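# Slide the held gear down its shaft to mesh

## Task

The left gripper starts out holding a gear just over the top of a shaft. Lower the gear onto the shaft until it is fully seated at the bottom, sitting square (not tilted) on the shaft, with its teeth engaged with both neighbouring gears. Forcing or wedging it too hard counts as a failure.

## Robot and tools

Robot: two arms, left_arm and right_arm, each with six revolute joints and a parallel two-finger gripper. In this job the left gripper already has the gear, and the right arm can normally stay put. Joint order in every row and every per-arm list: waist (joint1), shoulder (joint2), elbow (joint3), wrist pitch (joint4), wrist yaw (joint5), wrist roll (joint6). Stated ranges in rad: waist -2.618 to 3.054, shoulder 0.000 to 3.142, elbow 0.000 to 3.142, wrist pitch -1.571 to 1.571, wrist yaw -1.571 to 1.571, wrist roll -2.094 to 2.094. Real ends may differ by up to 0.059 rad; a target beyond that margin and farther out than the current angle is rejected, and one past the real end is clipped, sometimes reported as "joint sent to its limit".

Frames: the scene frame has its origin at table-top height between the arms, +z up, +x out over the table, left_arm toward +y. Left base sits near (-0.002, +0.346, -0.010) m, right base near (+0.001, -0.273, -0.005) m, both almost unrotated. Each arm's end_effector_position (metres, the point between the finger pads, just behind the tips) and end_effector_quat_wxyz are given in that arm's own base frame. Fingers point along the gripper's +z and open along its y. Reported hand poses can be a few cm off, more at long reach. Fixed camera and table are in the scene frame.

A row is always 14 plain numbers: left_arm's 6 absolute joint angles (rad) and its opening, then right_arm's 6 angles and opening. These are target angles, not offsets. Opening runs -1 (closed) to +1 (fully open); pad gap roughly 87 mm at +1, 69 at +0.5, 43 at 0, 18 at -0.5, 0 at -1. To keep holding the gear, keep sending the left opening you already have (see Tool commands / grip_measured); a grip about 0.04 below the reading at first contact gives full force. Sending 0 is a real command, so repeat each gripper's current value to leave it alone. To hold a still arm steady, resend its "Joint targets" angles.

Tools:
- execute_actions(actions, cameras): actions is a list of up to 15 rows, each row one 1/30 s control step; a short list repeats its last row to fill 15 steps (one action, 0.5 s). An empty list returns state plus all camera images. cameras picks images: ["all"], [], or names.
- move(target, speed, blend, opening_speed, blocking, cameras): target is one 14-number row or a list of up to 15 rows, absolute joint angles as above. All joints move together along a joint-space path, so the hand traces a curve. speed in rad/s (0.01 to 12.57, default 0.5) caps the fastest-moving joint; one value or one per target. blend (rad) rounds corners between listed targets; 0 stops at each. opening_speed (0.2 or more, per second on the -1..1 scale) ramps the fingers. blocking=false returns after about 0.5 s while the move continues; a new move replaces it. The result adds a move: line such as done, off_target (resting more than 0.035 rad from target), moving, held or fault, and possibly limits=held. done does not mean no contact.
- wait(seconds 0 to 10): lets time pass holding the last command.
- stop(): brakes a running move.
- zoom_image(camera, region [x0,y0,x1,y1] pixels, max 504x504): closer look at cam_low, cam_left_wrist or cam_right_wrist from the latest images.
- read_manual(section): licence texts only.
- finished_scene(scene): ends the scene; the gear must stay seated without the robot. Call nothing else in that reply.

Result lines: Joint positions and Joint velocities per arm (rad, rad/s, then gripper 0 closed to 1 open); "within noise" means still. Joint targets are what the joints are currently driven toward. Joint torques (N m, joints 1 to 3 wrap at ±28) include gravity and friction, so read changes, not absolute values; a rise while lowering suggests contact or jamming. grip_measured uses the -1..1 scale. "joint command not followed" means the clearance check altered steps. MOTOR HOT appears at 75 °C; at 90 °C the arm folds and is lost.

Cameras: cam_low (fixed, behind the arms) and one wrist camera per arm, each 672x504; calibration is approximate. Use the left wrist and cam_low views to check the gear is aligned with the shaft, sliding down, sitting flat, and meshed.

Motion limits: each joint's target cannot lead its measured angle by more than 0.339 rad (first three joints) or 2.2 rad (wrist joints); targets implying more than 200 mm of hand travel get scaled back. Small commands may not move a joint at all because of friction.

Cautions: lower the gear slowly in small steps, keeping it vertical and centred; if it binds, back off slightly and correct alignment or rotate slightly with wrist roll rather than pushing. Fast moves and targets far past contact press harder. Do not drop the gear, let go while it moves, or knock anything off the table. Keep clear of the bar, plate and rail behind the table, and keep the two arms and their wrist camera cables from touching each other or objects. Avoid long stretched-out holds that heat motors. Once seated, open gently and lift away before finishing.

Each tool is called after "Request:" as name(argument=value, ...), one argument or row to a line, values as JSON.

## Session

Request:
execute_actions(
  actions=[],
)

Request:
zoom_image(
  camera="cam_left_wrist",
  region=[200, 0, 560, 300],
)

Request:
zoom_image(
  camera="cam_low",
  region=[280, 140, 420, 245],
)

Scene clock: 0.00 s.
left_arm: end_effector_position=(+0.2812, -0.1467, +0.1214) grip_measured=-0.521 end_effector_quat_wxyz=(-0.005, +0.857, +0.516, +0.004) | right_arm: end_effector_position=(+0.3825, +0.0000, +0.3604) grip_measured=+0.968 end_effector_quat_wxyz=(+0.707, +0.000, +0.707, +0.000)
Joint positions: left_arm=[-0.618 1.756 1.506 -1.326 -0.011 1.441 0.239] | right_arm=[0 1.047 1.047 0 0 0 0.984]
Joint velocities: within noise
Joint torques (N m): no reading
Motor temperatures (°C): left_arm=[25 29 30 24 22 24 25] | right_arm=[22 29 28 22 25 22 25]
Heat: left arm: 30 °C; right arm: 29 °C.
Joint targets: left_arm=[-0.618 1.747 1.512 -1.331 -0.014 1.441] | right_arm=[-0.001 1.048 1.056 0.003 0.001 0.000]
Tool commands: left_gripper/opening=-1.0 right_gripper/opening=+1.0

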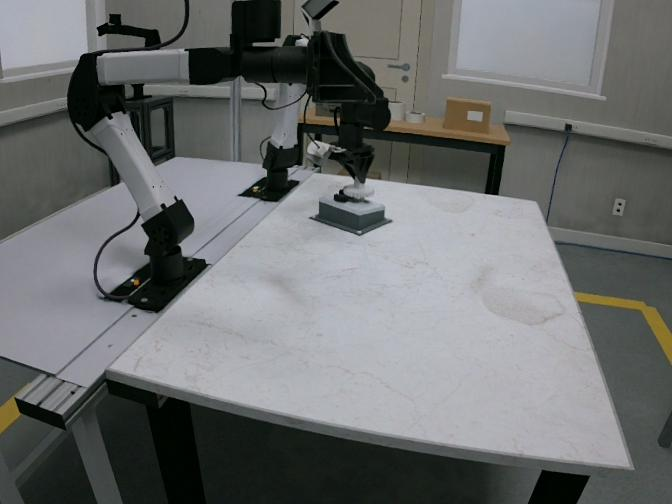

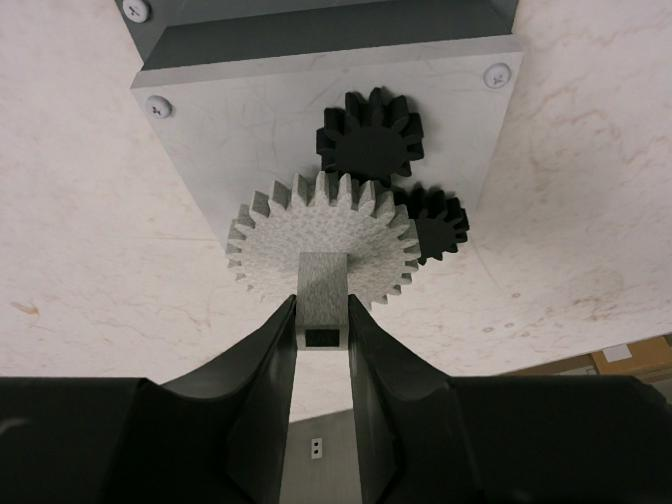

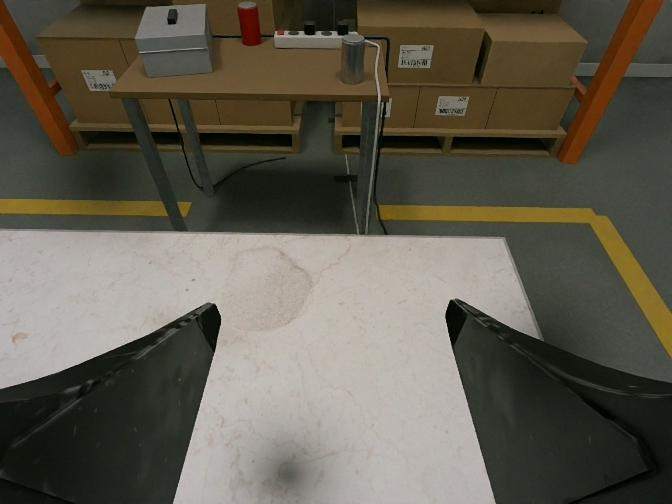

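Scaled by 1.400 from the camera's 672x504 image, which has a finer 960x720 frame.

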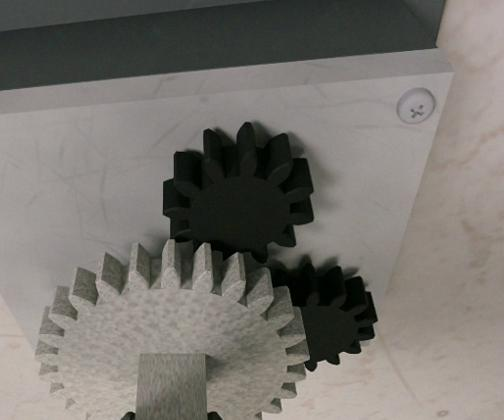

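Scaled by 3.600 from the camera's 672x504 image, which has a finer 960x720 frame.

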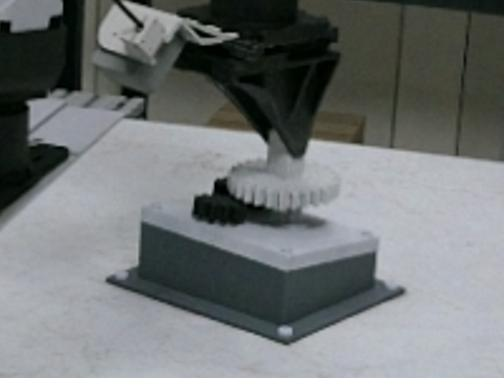

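Request:
zoom_image(
  camera="cam_left_wrist",
  region=[300, 70, 480, 270],
)

Request:
zoom_image(
  camera="cam_left_wrist",
  region=[210, 160, 440, 320],
)

Request:
zoom_image(
  camera="cam_low",
  region=[300, 185, 400, 240],
)

Request:
move(
  target=[-0.618,1.770,1.732,-1.535,-0.014,1.441,-1,0,1.047,1.047,0,0,0,1],
  speed=0.4,
  cameras=["cam_left_wrist","cam_low"],
)

Request:
zoom_image(
  camera="cam_left_wrist",
  region=[290, 20, 470, 200],
)

Request:
zoom_image(
  camera="cam_left_wrist",
  region=[310, 100, 390, 180],
)

Request:
zoom_image(
  camera="cam_low",
  region=[306, 180, 354, 234],
)

Request:
zoom_image(
  camera="cam_low",
  region=[348, 180, 396, 234],
)

Scaled by 2.520 from the camera's 672x504 image, which has a finer 960x720 frame.

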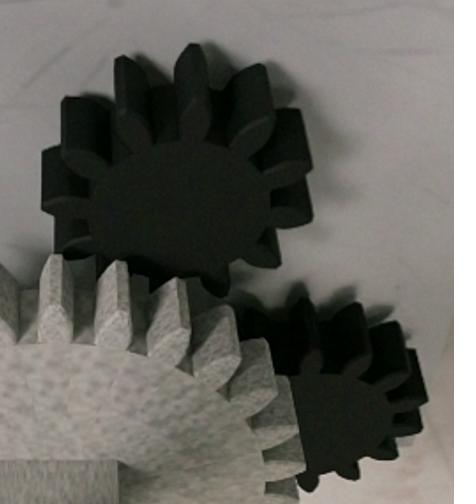

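Scaled by 2.191 from the camera's 672x504 image, which has a finer 960x720 frame.

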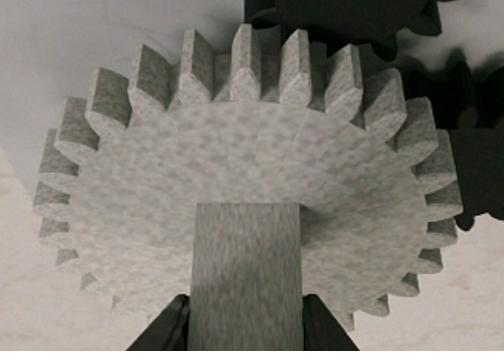

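Scaled by 5.040 from the camera's 672x504 image, which has a finer 960x720 frame.

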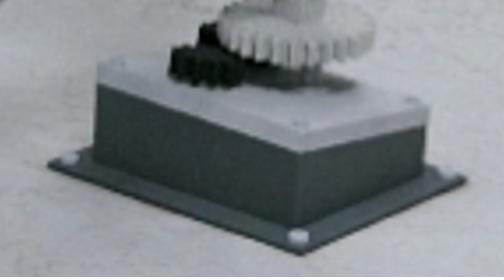

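Scene clock: 1.43 s.
left_arm: end_effector_position=(+0.2807, -0.1464, +0.1734) grip_measured=-0.521 end_effector_quat_wxyz=(+0.003, +0.857, +0.516, +0.007) | right_arm: end_effector_position=(+0.3825, +0.0000, +0.3604) grip_measured=+0.968 end_effector_quat_wxyz=(+0.707, +0.000, +0.707, +0.000)
Joint positions: left_arm=[-0.618 1.756 1.714 -1.517 -0.011 1.441 0.239] | right_arm=[0 1.047 1.047 0 0 0 0.984]
Joint torques (N m): left_arm=[-0.01 -6.26 6.68 0.32 -0.05 -0.04] | right_arm=[-0.2 -2.37 7.21 1.81 -0.04 -0.01]
Heat: left arm: 30 °C; right arm: 29 °C.
Joint targets: left_arm=[-0.618 1.770 1.732 -1.535 -0.014 1.441] | right_arm=[0.000 1.047 1.047 0.000 0.000 0.000]
move: done
camera_calibration:
cam_left_wrist: T_world_to_cam=[[-0.890638, 0.454191, -0.0217988, 0.314204], [0.26572, 0.558765, 0.785605, -0.108992], [0.368995, 0.693897, -0.618345, 0.249302], [0, 0, 0, 1]] pos_world=[0.216812, -0.254797, 0.246628]
Images, in order (width x height): cam_low 672x504, cam_left_wrist 672x504.

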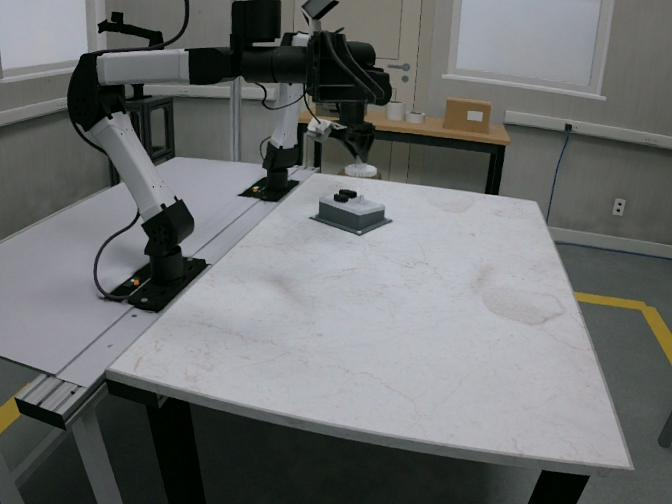

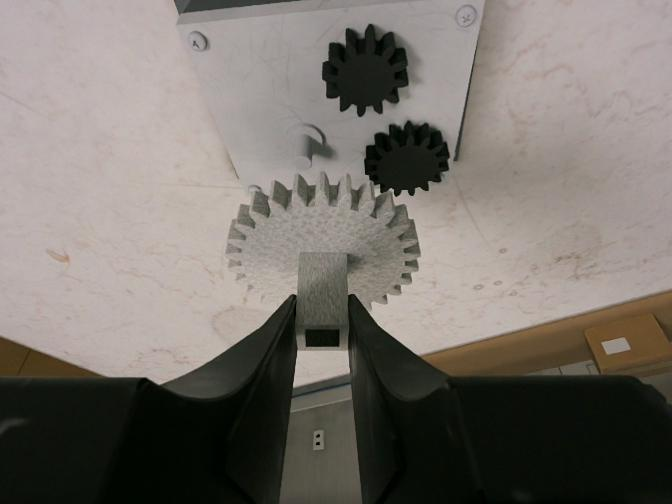

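Scaled by 2.800 from the camera's 672x504 image, which has a finer 960x720 frame.

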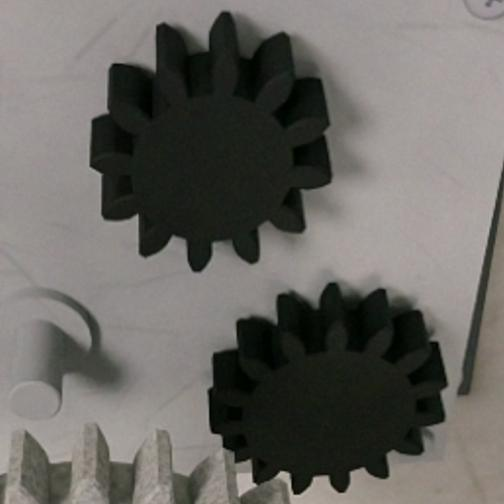

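Scaled by 6.300 from the camera's 672x504 image, which has a finer 960x720 frame.

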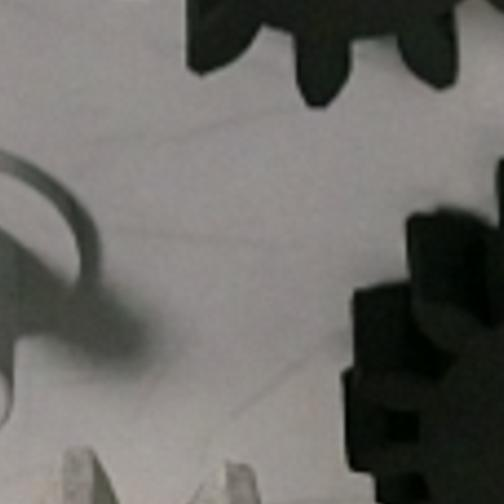

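Scaled by 9.333 from the camera's 672x504 image, which has a finer 960x720 frame.

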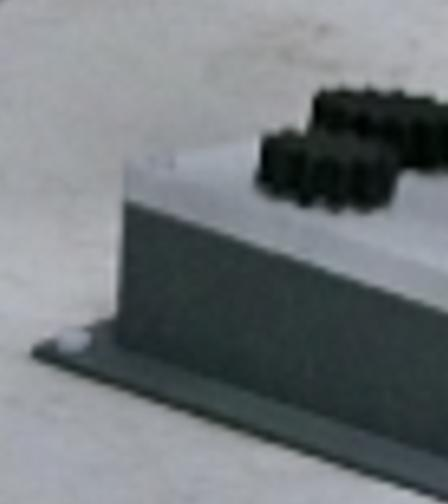

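Scaled by 9.333 from the camera's 672x504 image, which has a finer 960x720 frame.

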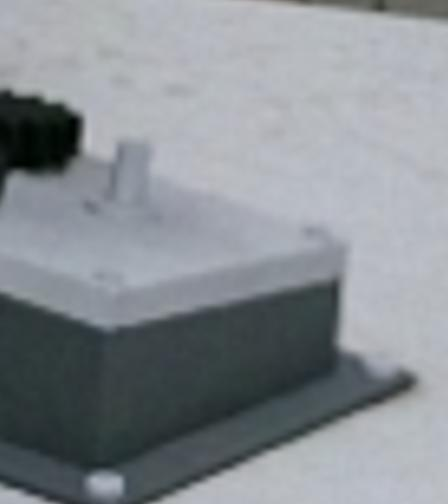

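Request:
zoom_image(
  camera="cam_left_wrist",
  region=[270, 105, 350, 185],
)

Request:
zoom_image(
  camera="cam_left_wrist",
  region=[225, 160, 285, 220],
)

Request:
zoom_image(
  camera="cam_left_wrist",
  region=[310, 15, 420, 125],
)

Request:
zoom_image(
  camera="cam_left_wrist",
  region=[350, 105, 470, 205],
)

Request:
zoom_image(
  camera="cam_left_wrist",
  region=[280, 160, 370, 260],
)

Scaled by 6.300 from the camera's 672x504 image, which has a finer 960x720 frame.

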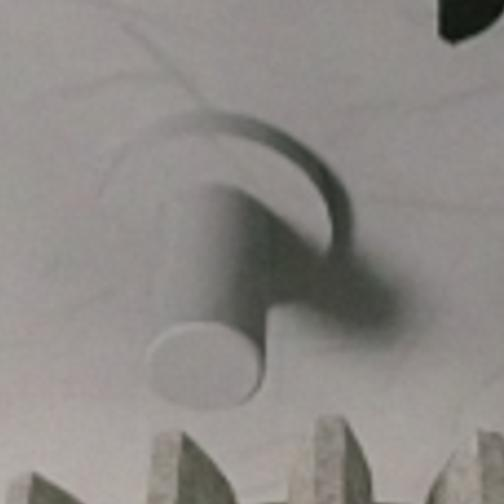

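Scaled by 8.400 from the camera's 672x504 image, which has a finer 960x720 frame.

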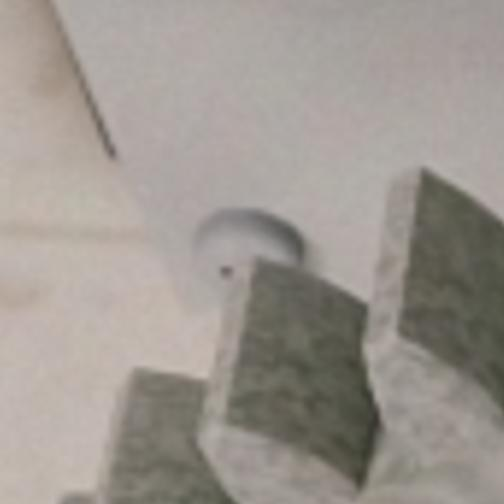

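Scaled by 4.582 from the camera's 672x504 image, which has a finer 960x720 frame.

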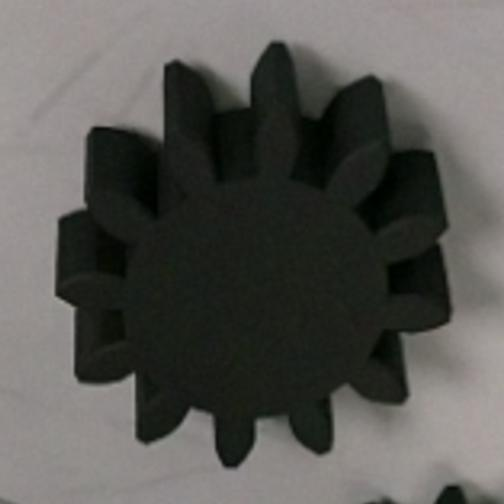

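Scaled by 4.200 from the camera's 672x504 image, which has a finer 960x720 frame.

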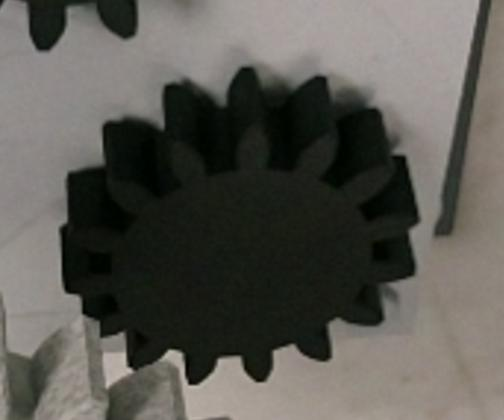

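Scaled by 5.040 from the camera's 672x504 image, which has a finer 960x720 frame.

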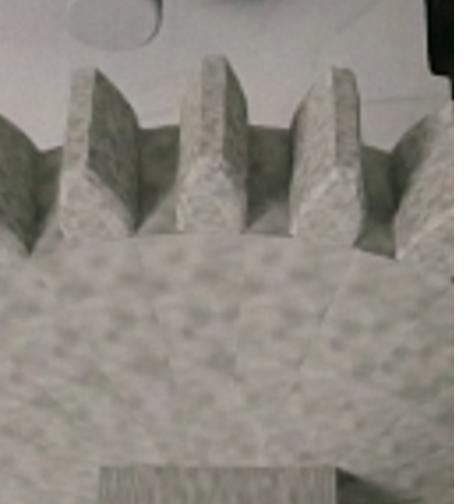

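Request:
move(
  target=[-0.536,1.769,1.511,-1.301,0.096,1.605,-1,0,1.047,1.047,0,0,0,1],
  speed=0.35,
  cameras=["cam_low","cam_left_wrist"],
)

Request:
zoom_image(
  camera="cam_low",
  region=[326, 166, 396, 230],
)

Request:
zoom_image(
  camera="cam_left_wrist",
  region=[200, 90, 500, 320],
)

Scene clock: 6.40 s.
left_arm: end_effector_position=(+0.2940, -0.1465, +0.1212) grip_measured=-0.521 end_effector_quat_wxyz=(+0.032, +0.875, +0.481, -0.033) | right_arm: end_effector_position=(+0.3825, +0.0000, +0.3604) grip_measured=+0.968 end_effector_quat_wxyz=(+0.707, +0.000, +0.707, +0.000)
Joint positions: left_arm=[-0.541 1.756 1.519 -1.311 0.089 1.594 0.239] | right_arm=[0 1.047 1.047 0 0 0 0.984]
Joint torques (N m): left_arm=[0.54 -6.49 4.79 0.59 0.12 0.08] | right_arm=[-0.2 -2.37 7.21 1.81 -0.04 -0.01]
Heat: left arm: 31 °C; right arm: 29 °C.
Joint targets: left_arm=[-0.536 1.769 1.511 -1.301 0.096 1.605] | right_arm=[0.000 1.047 1.047 0.000 0.000 0.000]
move: done
camera_calibration:
cam_left_wrist: T_world_to_cam=[[-0.853483, 0.520188, -0.0311645, 0.324947], [0.341012, 0.602725, 0.72141, -0.0793322], [0.394053, 0.605084, -0.691806, 0.200616], [0, 0, 0, 1]] pos_world=[0.225337, -0.242608, 0.206145]
Images, in order (width x height): cam_low 672x504, cam_left_wrist 672x504.

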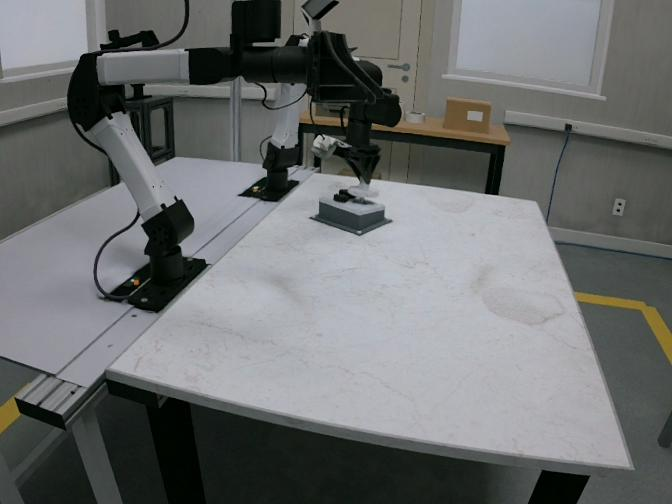

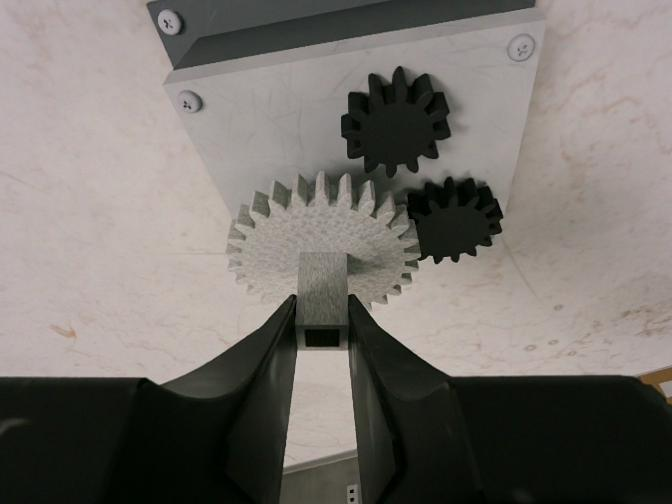

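Scaled by 7.200 from the camera's 672x504 image, which has a finer 960x720 frame.

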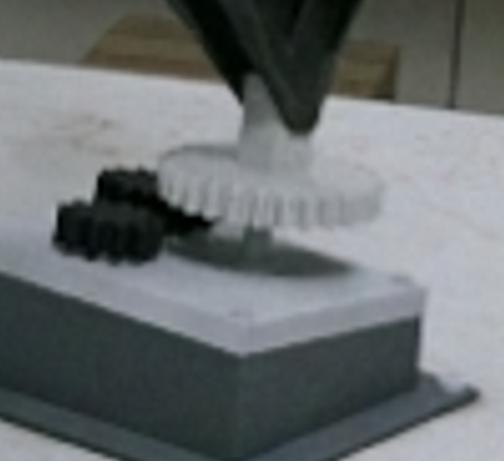

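Scaled by 1.680 from the camera's 672x504 image, which has a finer 960x720 frame.

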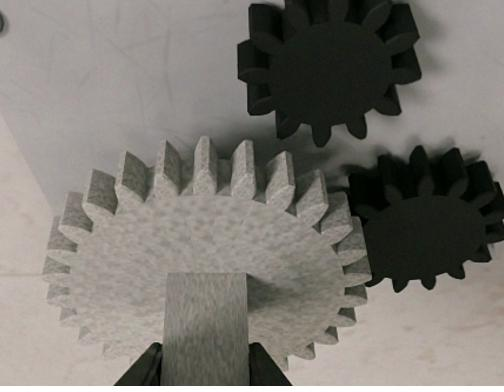

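Request:
move(
  target=[
    [-0.551,1.775,1.514,-1.303,0.096,1.605,-1,0,1.047,1.047,0,0,0,1],
    [-0.553,1.775,1.493,-1.284,0.096,1.605,-1,0,1.047,1.047,0,0,0,1],
  ],
  speed=[0.08,0.06],
  blend=0.003,
)

Scene clock: 7.77 s.
left_arm: end_effector_position=(+0.2932, -0.1475, +0.1184) grip_measured=-0.521 end_effector_quat_wxyz=(+0.031, +0.876, +0.480, -0.033) | right_arm: end_effector_position=(+0.3825, +0.0000, +0.3604) grip_measured=+0.968 end_effector_quat_wxyz=(+0.707, +0.000, +0.707, +0.000)
Joint positions: left_arm=[-0.545 1.756 1.508 -1.301 0.089 1.594 0.239] | right_arm=[0 1.047 1.047 0 0 0 0.984]
Joint torques (N m): left_arm=[-0.75 -6.01 4.22 0.66 0.1 0.07] | right_arm=[-0.18 -2.37 7.21 1.81 -0.03 0]
Heat: left arm: 31 °C; right arm: 29 °C.
Joint targets: left_arm=[-0.553 1.775 1.493 -1.284 0.096 1.605] | right_arm=[0.000 1.047 1.047 0.000 0.000 0.000]
move: done

Request:
move(
  target=[
    [-0.553,1.785,1.533,-1.317,0.096,1.605,-1,0,1.047,1.047,0,0,0,1],
    [-0.553,1.785,1.490,-1.282,0.096,1.605,-1,0,1.047,1.047,0,0,0,1],
  ],
  speed=[0.1,0.06],
  blend=0,
)

Scene clock: 9.83 s.
left_arm: end_effector_position=(+0.2933, -0.1476, +0.1180) grip_measured=-0.521 end_effector_quat_wxyz=(+0.029, +0.876, +0.480, -0.035) | right_arm: end_effector_position=(+0.3825, +0.0000, +0.3604) grip_measured=+0.968 end_effector_quat_wxyz=(+0.707, +0.000, +0.707, +0.000)
Joint positions: left_arm=[-0.545 1.763 1.515 -1.308 0.089 1.594 0.239] | right_arm=[0 1.047 1.047 0 0 0 0.984]
Joint torques (N m): left_arm=[-0.73 -5.79 3.44 0.73 0.11 0.08] | right_arm=[-0.2 -2.37 7.2 1.81 -0.04 -0.01]
Heat: left arm: 31 °C; right arm: 29 °C.
Joint targets: left_arm=[-0.553 1.785 1.490 -1.282 0.096 1.605] | right_arm=[0.000 1.047 1.047 0.000 0.000 0.000]
move: done

Request:
move(
  target=[-0.553,1.785,1.538,-1.317,0.096,1.605,-1,0,1.047,1.047,0,0,0,1],
  speed=0.12,
  cameras=["cam_low","cam_left_wrist"],
)

Request:
zoom_image(
  camera="cam_low",
  region=[336, 172, 388, 224],
)

Request:
zoom_image(
  camera="cam_left_wrist",
  region=[330, 50, 510, 270],
)

Scene clock: 10.93 s.
left_arm: end_effector_position=(+0.2939, -0.1479, +0.1184) grip_measured=-0.521 end_effector_quat_wxyz=(+0.029, +0.876, +0.480, -0.035) | right_arm: end_effector_position=(+0.3825, +0.0000, +0.3604) grip_measured=+0.968 end_effector_quat_wxyz=(+0.707, +0.000, +0.707, +0.000)
Joint positions: left_arm=[-0.545 1.766 1.519 -1.31 0.089 1.594 0.239] | right_arm=[0 1.047 1.047 0 0 0 0.984]
Joint torques (N m): left_arm=[-0.76 -5.98 6.86 0.41 0.11 0.08] | right_arm=[-0.2 -2.39 7.23 1.81 -0.04 -0.01]
Heat: left arm: 32 °C; right arm: 29 °C.
Joint targets: left_arm=[-0.553 1.785 1.538 -1.317 0.096 1.605] | right_arm=[0.000 1.047 1.047 0.000 0.000 0.000]
move: done
camera_calibration:
cam_left_wrist: T_world_to_cam=[[-0.851458, 0.523891, -0.0236081, 0.324499], [0.348516, 0.598918, 0.720995, -0.0791627], [0.391862, 0.605669, -0.692538, 0.200454], [0, 0, 0, 1]] pos_world=[0.225336, -0.243999, 0.203559]
Images, in order (width x height): cam_low 672x504, cam_left_wrist 672x504.

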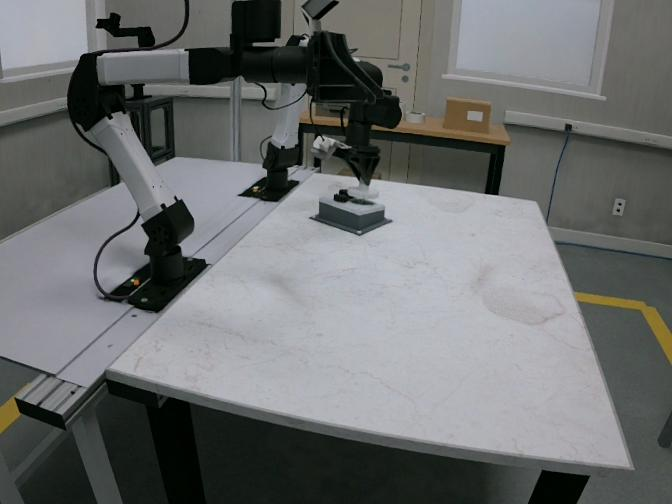

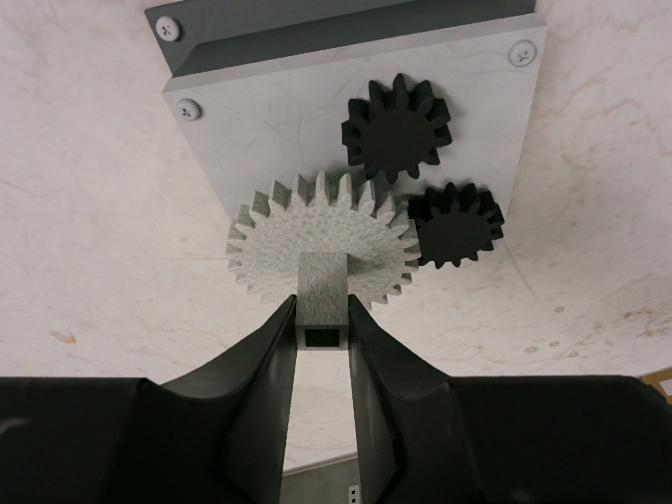

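Scaled by 9.692 from the camera's 672x504 image, which has a finer 960x720 frame.

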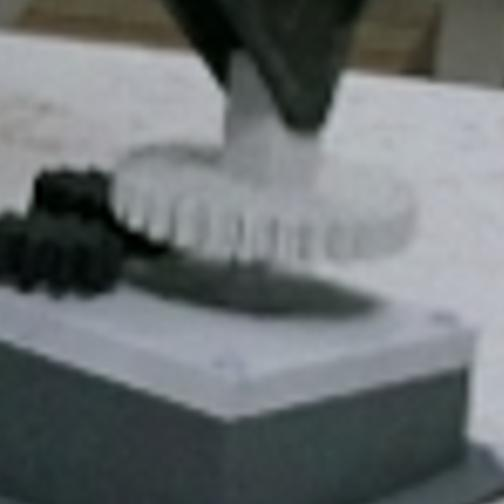

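Scaled by 2.291 from the camera's 672x504 image, which has a finer 960x720 frame.

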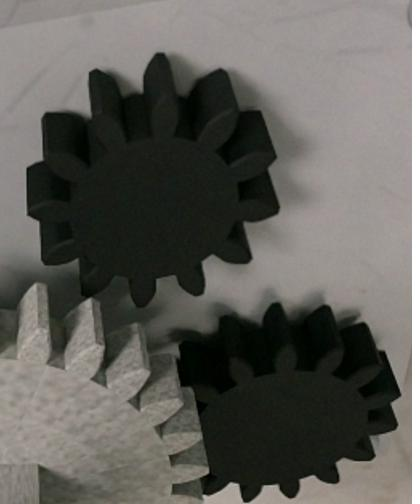

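Request:
move(
  target=[
    [-0.553,1.740,1.500,-1.288,0.096,1.605,-1,0,1.047,1.047,0,0,0,1],
    [-0.553,1.742,1.482,-1.272,0.096,1.605,-1,0,1.047,1.047,0,0,0,1],
  ],
  speed=[0.08,0.05],
  blend=0,
)

Scene clock: 12.87 s.
left_arm: end_effector_position=(+0.2935, -0.1477, +0.1181) grip_measured=-0.521 end_effector_quat_wxyz=(+0.034, +0.876, +0.479, -0.032) | right_arm: end_effector_position=(+0.3825, +0.0000, +0.3604) grip_measured=+0.968 end_effector_quat_wxyz=(+0.707, +0.000, +0.707, +0.000)
Joint positions: left_arm=[-0.545 1.753 1.502 -1.294 0.089 1.594 0.239] | right_arm=[0 1.047 1.047 0 0 0 0.984]
Joint torques (N m): left_arm=[-0.75 -8.35 3.78 0.72 0.11 0.08] | right_arm=[-0.2 -2.37 7.21 1.81 -0.03 -0.01]
Heat: left arm: 32 °C; right arm: 29 °C.
Joint targets: left_arm=[-0.553 1.742 1.482 -1.272 0.096 1.605] | right_arm=[0.000 1.047 1.047 0.000 0.000 0.000]
move: done

Request:
move(
  target=[
    [-0.538,1.774,1.524,-1.309,0.096,1.605,-1,0,1.047,1.047,0,0,0,1],
    [-0.538,1.776,1.484,-1.275,0.096,1.605,-1,0,1.047,1.047,0,0,0,1],
  ],
  speed=[0.08,0.05],
  blend=0,
)

Scene clock: 15.00 s.
left_arm: end_effector_position=(+0.2935, -0.1477, +0.1181) grip_measured=-0.521 end_effector_quat_wxyz=(+0.033, +0.876, +0.479, -0.032) | right_arm: end_effector_position=(+0.3825, +0.0000, +0.3604) grip_measured=+0.968 end_effector_quat_wxyz=(+0.707, +0.000, +0.707, +0.000)
Joint positions: left_arm=[-0.545 1.753 1.503 -1.295 0.089 1.594 0.239] | right_arm=[0 1.047 1.047 0 0 0 0.984]
Joint torques (N m): left_arm=[0.72 -5.67 3.89 0.7 0.11 0.08] | right_arm=[-0.18 -2.37 7.21 1.81 -0.04 -0.01]
Motor temperatures (°C): left_arm=[25 32 32 24 22 24 25] | right_arm=[22 29 30 27 25 22 25]
Heat: left arm: 32 °C; right arm: 30 °C.
Joint targets: left_arm=[-0.538 1.776 1.484 -1.275 0.096 1.605] | right_arm=[0.000 1.047 1.047 0.000 0.000 0.000]
move: done

Request:
move(
  target=[
    [-0.535,1.784,1.526,-1.311,0.096,1.605,-1,0,1.047,1.047,0,0,0,1],
    [-0.535,1.784,1.486,-1.277,0.096,1.605,-1,0,1.047,1.047,0,0,0,1],
  ],
  speed=[0.1,0.06],
  blend=0,
)

Scene clock: 16.77 s.
left_arm: end_effector_position=(+0.2940, -0.1470, +0.1180) grip_measured=-0.521 end_effector_quat_wxyz=(+0.031, +0.876, +0.481, -0.034) | right_arm: end_effector_position=(+0.3825, +0.0000, +0.3604) grip_measured=+0.968 end_effector_quat_wxyz=(+0.707, +0.000, +0.707, +0.000)
Joint positions: left_arm=[-0.542 1.76 1.51 -1.302 0.089 1.594 0.239] | right_arm=[0 1.047 1.047 0 0 0 0.984]
Joint torques (N m): left_arm=[0.73 -5.59 3.47 0.73 0.1 0.08] | right_arm=[-0.18 -2.37 7.23 1.81 -0.04 -0.01]
Heat: left arm: 32 °C; right arm: 30 °C.
Joint targets: left_arm=[-0.535 1.784 1.486 -1.277 0.096 1.605] | right_arm=[0.000 1.047 1.047 0.000 0.000 0.000]
move: done

Request:
move(
  target=[
    [-0.551,1.788,1.520,-1.300,0.096,1.605,-1,0,1.047,1.047,0,0,0,1],
    [-0.551,1.788,1.488,-1.277,0.096,1.605,-1,0,1.047,1.047,0,0,0,1],
    [-0.551,1.790,1.488,-1.262,0.096,1.605,-1,0,1.047,1.047,0,0,0,1],
  ],
  speed=[0.1,0.06,0.03],
  blend=0,
)

Scene clock: 19.20 s.
left_arm: end_effector_position=(+0.2942, -0.1471, +0.1180) grip_measured=-0.521 end_effector_quat_wxyz=(+0.031, +0.876, +0.481, -0.034) | right_arm: end_effector_position=(+0.3825, +0.0000, +0.3604) grip_measured=+0.968 end_effector_quat_wxyz=(+0.707, +0.000, +0.707, +0.000)
Joint positions: left_arm=[-0.542 1.76 1.51 -1.301 0.089 1.594 0.239] | right_arm=[0 1.047 1.047 0 0 0 0.984]
Joint torques (N m): left_arm=[-0.81 -5.11 3.62 0.87 0.11 0.08] | right_arm=[-0.2 -2.37 7.2 1.81 -0.04 0]
Heat: left arm: 32 °C; right arm: 30 °C.
Joint targets: left_arm=[-0.551 1.790 1.488 -1.262 0.096 1.605] | right_arm=[0.000 1.047 1.047 0.000 0.000 0.000]
move: off_target (left_arm); left_arm: the wrist pitch is farthest, 0.039 rad from its target

Request:
move(
  target=[-0.551,1.788,1.536,-1.310,0.096,1.605,-1,0,1.047,1.047,0,0,0,1],
  speed=0.12,
  cameras=["cam_low"],
)

Request:
zoom_image(
  camera="cam_low",
  region=[336, 172, 388, 224],
)

Scene clock: 20.13 s.
left_arm: end_effector_position=(+0.2947, -0.1474, +0.1185) grip_measured=-0.521 end_effector_quat_wxyz=(+0.029, +0.876, +0.481, -0.035) | right_arm: end_effector_position=(+0.3825, +0.0000, +0.3604) grip_measured=+0.968 end_effector_quat_wxyz=(+0.707, +0.000, +0.707, +0.000)
Joint positions: left_arm=[-0.542 1.766 1.52 -1.308 0.089 1.594 0.239] | right_arm=[0 1.047 1.047 0 0 0 0.984]
Joint torques (N m): left_arm=[-0.8 -5.78 6.71 0.47 0.11 0.08] | right_arm=[-0.2 -2.37 7.2 1.81 -0.03 -0.01]
Heat: left arm: 32 °C; right arm: 30 °C.
Joint targets: left_arm=[-0.551 1.788 1.536 -1.310 0.096 1.605] | right_arm=[0.000 1.047 1.047 0.000 0.000 0.000]
move: done
Images, in order (width x height): cam_low 672x504.

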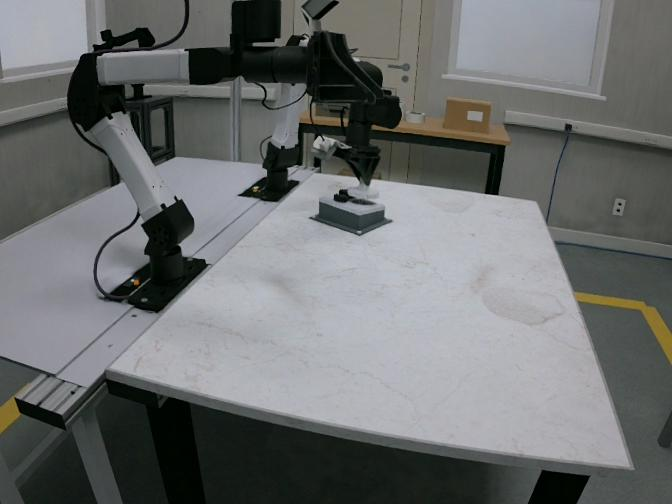

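Scaled by 9.692 from the camera's 672x504 image, which has a finer 960x720 frame.

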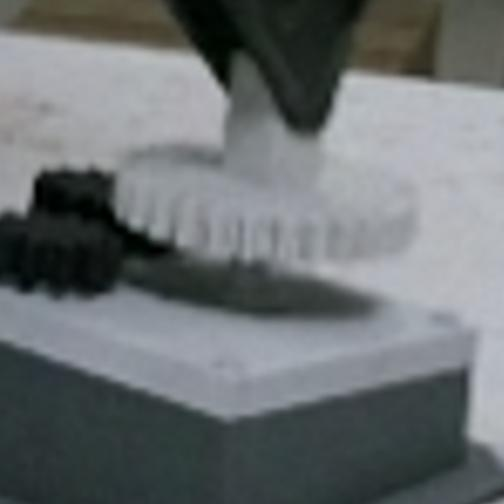

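Request:
move(
  target=[
    [-0.559,1.793,1.546,-1.316,0.096,1.605,-1,0,1.047,1.047,0,0,0,1],
    [-0.558,1.793,1.496,-1.277,0.096,1.605,-1,0,1.047,1.047,0,0,0,1],
  ],
  speed=[0.1,0.06],
  blend=0,
)

Scene clock: 22.17 s.
left_arm: end_effector_position=(+0.2950, -0.1501, +0.1179) grip_measured=-0.521 end_effector_quat_wxyz=(+0.029, +0.877, +0.478, -0.035) | right_arm: end_effector_position=(+0.3825, +0.0000, +0.3604) grip_measured=+0.968 end_effector_quat_wxyz=(+0.707, +0.000, +0.707, +0.000)
Joint positions: left_arm=[-0.549 1.772 1.525 -1.308 0.089 1.594 0.239] | right_arm=[0 1.047 1.047 0 0 0 0.984]
Joint torques (N m): left_arm=[-0.83 -5.97 3.07 0.79 0.11 0.08] | right_arm=[-0.2 -2.37 7.21 1.81 -0.04 -0.01]
Heat: left arm: 33 °C; right arm: 30 °C.
Joint targets: left_arm=[-0.558 1.793 1.496 -1.277 0.096 1.605] | right_arm=[0.000 1.047 1.047 0.000 0.000 0.000]
move: done

Request:
move(
  target=[
    [-0.537,1.757,1.540,-1.322,0.096,1.605,-1,0,1.047,1.047,0,0,0,1],
    [-0.537,1.757,1.500,-1.285,0.096,1.605,-1,0,1.047,1.047,0,0,0,1],
  ],
  speed=[0.1,0.06],
  blend=0,
)

Scene clock: 25.20 s.
left_arm: end_effector_position=(+0.2957, -0.1487, +0.1183) grip_measured=-0.521 end_effector_quat_wxyz=(+0.031, +0.876, +0.480, -0.033) | right_arm: end_effector_position=(+0.3825, +0.0000, +0.3604) grip_measured=+0.968 end_effector_quat_wxyz=(+0.707, +0.000, +0.707, +0.000)
Joint positions: left_arm=[-0.544 1.768 1.521 -1.304 0.089 1.594 0.239] | right_arm=[0 1.047 1.047 0 0 0 0.984]
Joint torques (N m): left_arm=[0.73 -8.46 3.73 0.68 0.11 0.08] | right_arm=[-0.18 -2.37 7.23 1.81 -0.04 0]
Heat: left arm: 33 °C; right arm: 31 °C.
Joint targets: left_arm=[-0.537 1.757 1.500 -1.285 0.096 1.605] | right_arm=[0.000 1.047 1.047 0.000 0.000 0.000]
move: done

Request:
move(
  target=[
    [-0.537,1.744,1.487,-1.280,0.096,1.605,-1,0,1.047,1.047,0,0,0,1],
  ],
  speed=0.02,
)

Scene clock: 26.33 s.
left_arm: end_effector_position=(+0.2954, -0.1484, +0.1182) grip_measured=-0.521 end_effector_quat_wxyz=(+0.035, +0.876, +0.480, -0.031) | right_arm: end_effector_position=(+0.3825, +0.0000, +0.3604) grip_measured=+0.968 end_effector_quat_wxyz=(+0.707, +0.000, +0.707, +0.000)
Joint positions: left_arm=[-0.544 1.757 1.507 -1.292 0.089 1.594 0.239] | right_arm=[0 1.047 1.047 0 0 0 0.984]
Joint torques (N m): left_arm=[0.73 -8.53 3.79 0.63 0.11 0.08] | right_arm=[-0.2 -2.37 7.21 1.8 -0.03 -0.01]
Heat: left arm: 33 °C; right arm: 31 °C.
Joint targets: left_arm=[-0.537 1.744 1.487 -1.280 0.096 1.605] | right_arm=[0.000 1.047 1.047 0.000 0.000 0.000]
move: done

Request:
move(
  target=[
    [-0.537,1.737,1.524,-1.310,0.096,1.605,-1,0,1.047,1.047,0,0,0,1],
    [-0.537,1.737,1.484,-1.273,0.096,1.605,-1,0,1.047,1.047,0,0,0,1],
  ],
  speed=[0.1,0.06],
  blend=0,
)

Scene clock: 28.27 s.
left_arm: end_effector_position=(+0.2953, -0.1484, +0.1184) grip_measured=-0.521 end_effector_quat_wxyz=(+0.037, +0.876, +0.480, -0.030) | right_arm: end_effector_position=(+0.3825, +0.0000, +0.3604) grip_measured=+0.968 end_effector_quat_wxyz=(+0.707, +0.000, +0.707, +0.000)
Joint positions: left_arm=[-0.544 1.753 1.503 -1.287 0.089 1.594 0.239] | right_arm=[0 1.047 1.047 0 0 0 0.984]
Joint torques (N m): left_arm=[0.73 -8.73 3.93 0.66 0.11 0.08] | right_arm=[-0.2 -2.36 7.21 1.81 -0.04 -0.01]
Heat: left arm: 34 °C; right arm: 31 °C.
Joint targets: left_arm=[-0.537 1.737 1.484 -1.273 0.096 1.605] | right_arm=[0.000 1.047 1.047 0.000 0.000 0.000]
move: done

Request:
move(
  target=[
    [-0.537,1.737,1.536,-1.322,0.096,1.605,-1,0,1.047,1.047,0,0,0,1],
  ],
  speed=0.12,
  cameras=["cam_low","cam_left_wrist"],
)

Request:
zoom_image(
  camera="cam_low",
  region=[336, 172, 388, 224],
)

Request:
zoom_image(
  camera="cam_left_wrist",
  region=[330, 50, 510, 270],
)

Scene clock: 29.43 s.
left_arm: end_effector_position=(+0.2944, -0.1479, +0.1216) grip_measured=-0.521 end_effector_quat_wxyz=(+0.035, +0.876, +0.480, -0.031) | right_arm: end_effector_position=(+0.3825, +0.0000, +0.3604) grip_measured=+0.968 end_effector_quat_wxyz=(+0.707, +0.000, +0.707, +0.000)
Joint positions: left_arm=[-0.544 1.753 1.516 -1.304 0.089 1.594 0.239] | right_arm=[0 1.047 1.047 0 0 0 0.984]
Joint torques (N m): left_arm=[0.75 -8.72 7.01 0.34 0.11 0.07] | right_arm=[-0.18 -2.37 7.21 1.81 -0.04 0]
Heat: left arm: 34 °C; right arm: 31 °C.
Joint targets: left_arm=[-0.537 1.737 1.536 -1.322 0.096 1.605] | right_arm=[0.000 1.047 1.047 0.000 0.000 0.000]
move: done
camera_calibration:
cam_left_wrist: T_world_to_cam=[[-0.851446, 0.523002, -0.0388324, 0.326762], [0.338496, 0.604607, 0.721021, -0.0778586], [0.400574, 0.600766, -0.691824, 0.199047], [0, 0, 0, 1]] pos_world=[0.224842, -0.243404, 0.206532]
Images, in order (width x height): cam_low 672x504, cam_left_wrist 672x504.

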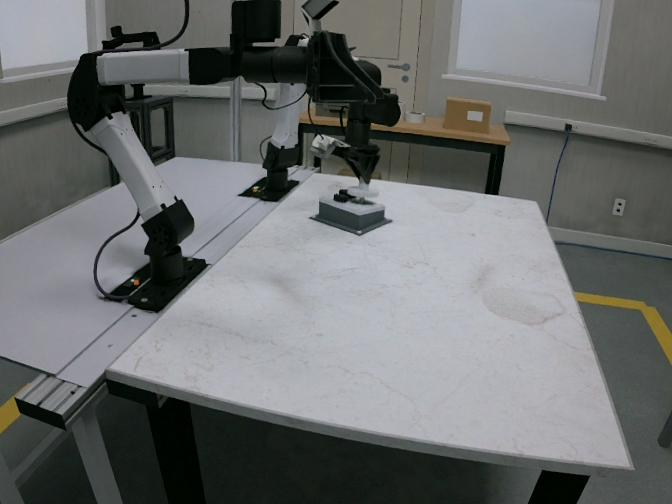

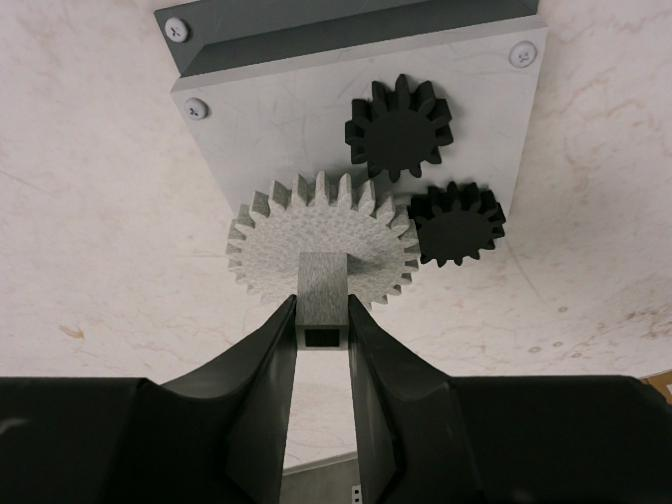

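Scaled by 9.692 from the camera's 672x504 image, which has a finer 960x720 frame.

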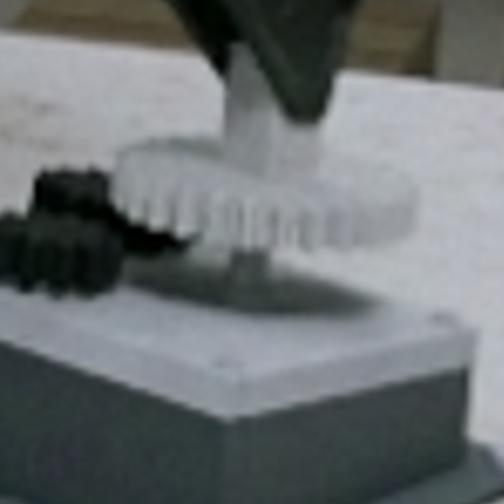

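Scaled by 2.291 from the camera's 672x504 image, which has a finer 960x720 frame.

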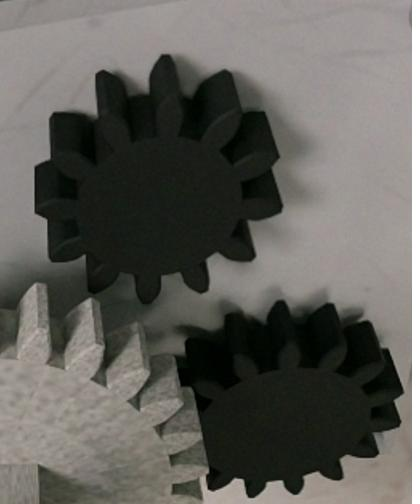

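Request:
move(
  target=[
    [-0.534,1.732,1.531,-1.322,0.096,1.605,-1,0,1.047,1.047,0,0,0,1],
    [-0.534,1.732,1.482,-1.277,0.096,1.605,-1,0,1.047,1.047,0,0,0,1],
  ],
  speed=[0.08,0.05],
  blend=0,
)

Scene clock: 33.73 s.
left_arm: end_effector_position=(+0.2937, -0.1468, +0.1154) grip_measured=-0.521 end_effector_quat_wxyz=(+0.034, +0.876, +0.481, -0.033) | right_arm: end_effector_position=(+0.3825, +0.0000, +0.3604) grip_measured=+0.968 end_effector_quat_wxyz=(+0.707, +0.000, +0.707, +0.000)
Joint positions: left_arm=[-0.541 1.753 1.492 -1.284 0.092 1.595 0.239] | right_arm=[0 1.047 1.047 0 0 0 0.984]
Joint torques (N m): left_arm=[0.73 -9.16 4.66 0.57 0.08 0.07] | right_arm=[-0.2 -2.39 7.2 1.81 -0.04 -0.01]
Heat: left arm: 36 °C; right arm: 31 °C.
Joint targets: left_arm=[-0.534 1.732 1.482 -1.277 0.096 1.605] | right_arm=[0.000 1.047 1.047 0.000 0.000 0.000]
move: done

Request:
move(
  target=[-0.580,1.789,1.508,-1.296,0.040,1.556,-1,0,1.047,1.047,0,0,0,1],
  speed=0.08,
  cameras=["cam_left_wrist"],
)

Request:
zoom_image(
  camera="cam_left_wrist",
  region=[310, 60, 510, 280],
)

Scene clock: 35.23 s.
left_arm: end_effector_position=(+0.2919, -0.1502, +0.1154) grip_measured=-0.521 end_effector_quat_wxyz=(+0.021, +0.877, +0.480, -0.020) | right_arm: end_effector_position=(+0.3825, +0.0000, +0.3604) grip_measured=+0.968 end_effector_quat_wxyz=(+0.707, +0.000, +0.707, +0.000)
Joint positions: left_arm=[-0.573 1.761 1.498 -1.289 0.055 1.567 0.239] | right_arm=[0 1.047 1.047 0 0 0 0.984]
Joint torques (N m): left_arm=[-0.68 -5.3 6.17 0.43 -0.11 -0.17] | right_arm=[-0.2 -2.39 7.21 1.81 -0.04 -0.01]
Heat: left arm: 36 °C; right arm: 31 °C.
Joint targets: left_arm=[-0.580 1.789 1.508 -1.296 0.040 1.556] | right_arm=[0.000 1.047 1.047 0.000 0.000 0.000]
move: done
camera_calibration:
cam_left_wrist: T_world_to_cam=[[-0.851016, 0.524496, -0.0260084, 0.324203], [0.333947, 0.578736, 0.744005, -0.0764137], [0.40528, 0.624475, -0.667668, 0.196593], [0, 0, 0, 1]] pos_world=[0.221745, -0.248587, 0.196543]
Images, in order (width x height): cam_left_wrist 672x504.

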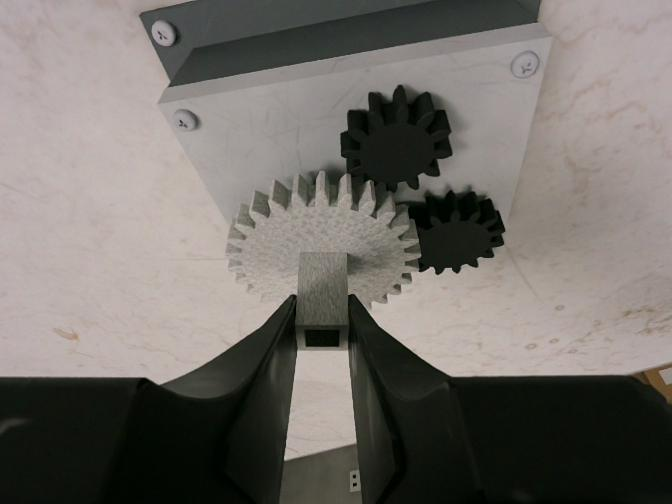

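Scaled by 2.291 from the camera's 672x504 image, which has a finer 960x720 frame.

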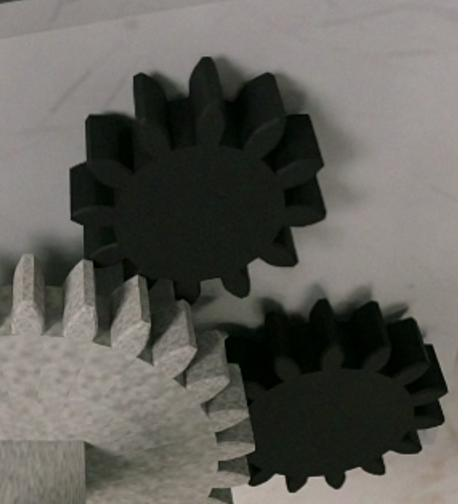

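Request:
move(
  target=[-0.578,1.795,1.478,-1.268,0.042,1.552,-1,0,1.047,1.047,0,0,0,1],
  speed=0.06,
)

Scene clock: 36.30 s.
left_arm: end_effector_position=(+0.2919, -0.1502, +0.1152) grip_measured=-0.521 end_effector_quat_wxyz=(+0.021, +0.876, +0.481, -0.020) | right_arm: end_effector_position=(+0.3825, +0.0000, +0.3604) grip_measured=+0.968 end_effector_quat_wxyz=(+0.707, +0.000, +0.707, +0.000)
Joint positions: left_arm=[-0.573 1.762 1.498 -1.289 0.055 1.564 0.239] | right_arm=[0 1.047 1.047 0 0 0 0.984]
Joint torques (N m): left_arm=[-0.49 -4.89 3.78 0.69 -0.1 -0.17] | right_arm=[-0.2 -2.37 7.21 1.81 -0.04 -0.01]
Heat: left arm: 36 °C; right arm: 31 °C.
Joint targets: left_arm=[-0.578 1.795 1.478 -1.268 0.042 1.552] | right_arm=[0.000 1.047 1.047 0.000 0.000 0.000]
move: done

Request:
move(
  target=[-0.578,1.805,1.488,-1.270,0.042,1.465,-1,0,1.047,1.047,0,0,0,1],
  speed=0.08,
  cameras=["cam_left_wrist"],
)

Request:
zoom_image(
  camera="cam_left_wrist",
  region=[310, 60, 510, 280],
)

Scene clock: 38.20 s.
left_arm: end_effector_position=(+0.2924, -0.1491, +0.1131) grip_measured=-0.521 end_effector_quat_wxyz=(+0.021, +0.855, +0.518, -0.016) | right_arm: end_effector_position=(+0.3825, +0.0000, +0.3604) grip_measured=+0.968 end_effector_quat_wxyz=(+0.707, +0.000, +0.707, +0.000)
Joint positions: left_arm=[-0.573 1.77 1.498 -1.275 0.047 1.48 0.239] | right_arm=[0 1.047 1.047 0 0 0 0.984]
Joint torques (N m): left_arm=[-0.47 -4.78 4.6 0.57 -0.04 -0.18] | right_arm=[-0.18 -2.37 7.21 1.81 -0.04 -0.01]
Heat: left arm: 36 °C; right arm: 32 °C.
Joint targets: left_arm=[-0.578 1.805 1.488 -1.270 0.042 1.465] | right_arm=[0.000 1.047 1.047 0.000 0.000 0.000]
move: done
camera_calibration:
cam_left_wrist: T_world_to_cam=[[-0.893466, 0.448304, -0.0272542, 0.325188], [0.279397, 0.602297, 0.74778, -0.0563727], [0.351648, 0.660501, -0.663386, 0.214688], [0, 0, 0, 1]] pos_world=[0.2308, -0.253632, 0.193439]
Images, in order (width x height): cam_left_wrist 672x504.

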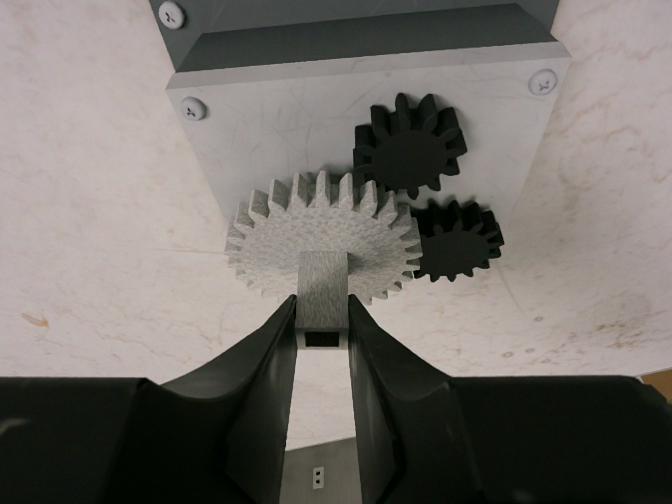

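Scaled by 2.291 from the camera's 672x504 image, which has a finer 960x720 frame.

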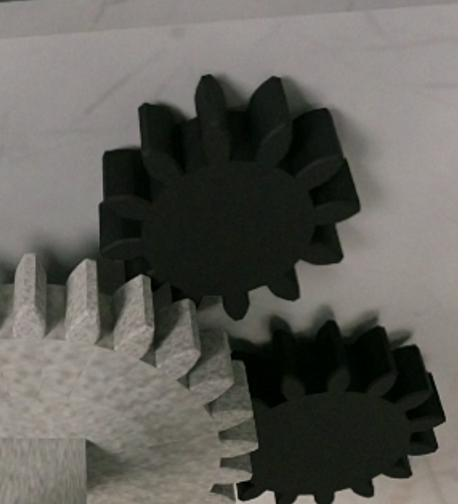

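Request:
move(
  target=[-0.579,1.811,1.486,-1.270,0.042,1.413,-1,0,1.047,1.047,0,0,0,1],
  speed=0.08,
  cameras=["cam_left_wrist"],
)

Scene clock: 40.23 s.
left_arm: end_effector_position=(+0.2923, -0.1485, +0.1132) grip_measured=-0.521 end_effector_quat_wxyz=(+0.023, +0.842, +0.539, -0.013) | right_arm: end_effector_position=(+0.3825, +0.0000, +0.3604) grip_measured=+0.968 end_effector_quat_wxyz=(+0.707, +0.000, +0.707, +0.000)
Joint positions: left_arm=[-0.573 1.77 1.498 -1.268 0.043 1.429 0.239] | right_arm=[0 1.047 1.047 0 0 0 0.984]
Joint torques (N m): left_arm=[-0.57 -4.33 4.45 0.52 0 -0.2] | right_arm=[-0.21 -2.37 7.21 1.8 -0.04 -0.01]
Heat: left arm: 36 °C; right arm: 32 °C.
Joint targets: left_arm=[-0.579 1.811 1.486 -1.270 0.042 1.413] | right_arm=[0.000 1.047 1.047 0.000 0.000 0.000]
move: off_target (left_arm); left_arm: the shoulder is farthest, 0.041 rad from its target
camera_calibration:
cam_left_wrist: T_world_to_cam=[[-0.915058, 0.402043, -0.0320959, 0.324794], [0.244258, 0.615741, 0.749133, -0.0446797], [0.320946, 0.677661, -0.661641, 0.225702], [0, 0, 0, 1]] pos_world=[0.23568, -0.256019, 0.193229]
Images, in order (width x height): cam_left_wrist 672x504.

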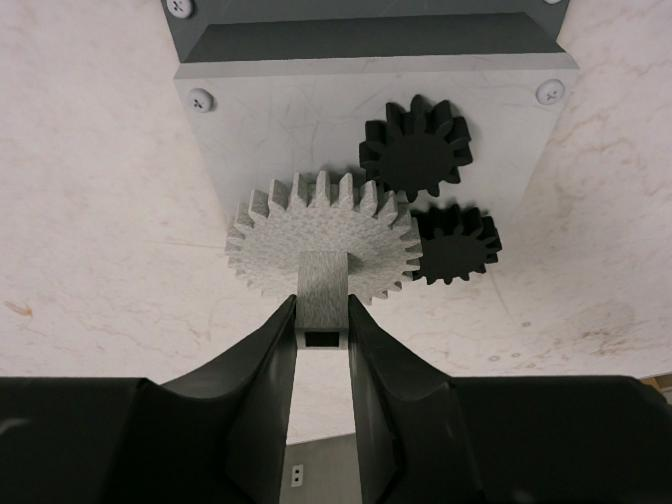

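Request:
zoom_image(
  camera="cam_left_wrist",
  region=[320, 80, 520, 300],
)

Scaled by 2.291 from the camera's 672x504 image, which has a finer 960x720 frame.

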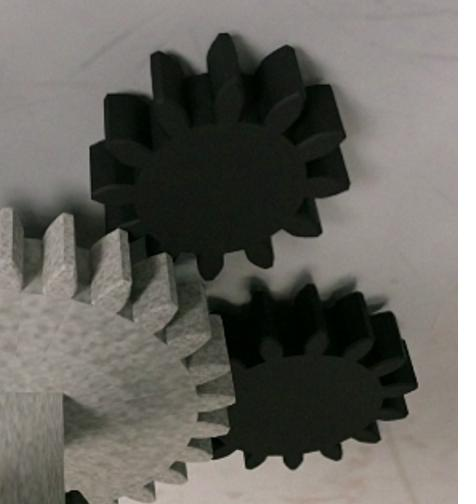

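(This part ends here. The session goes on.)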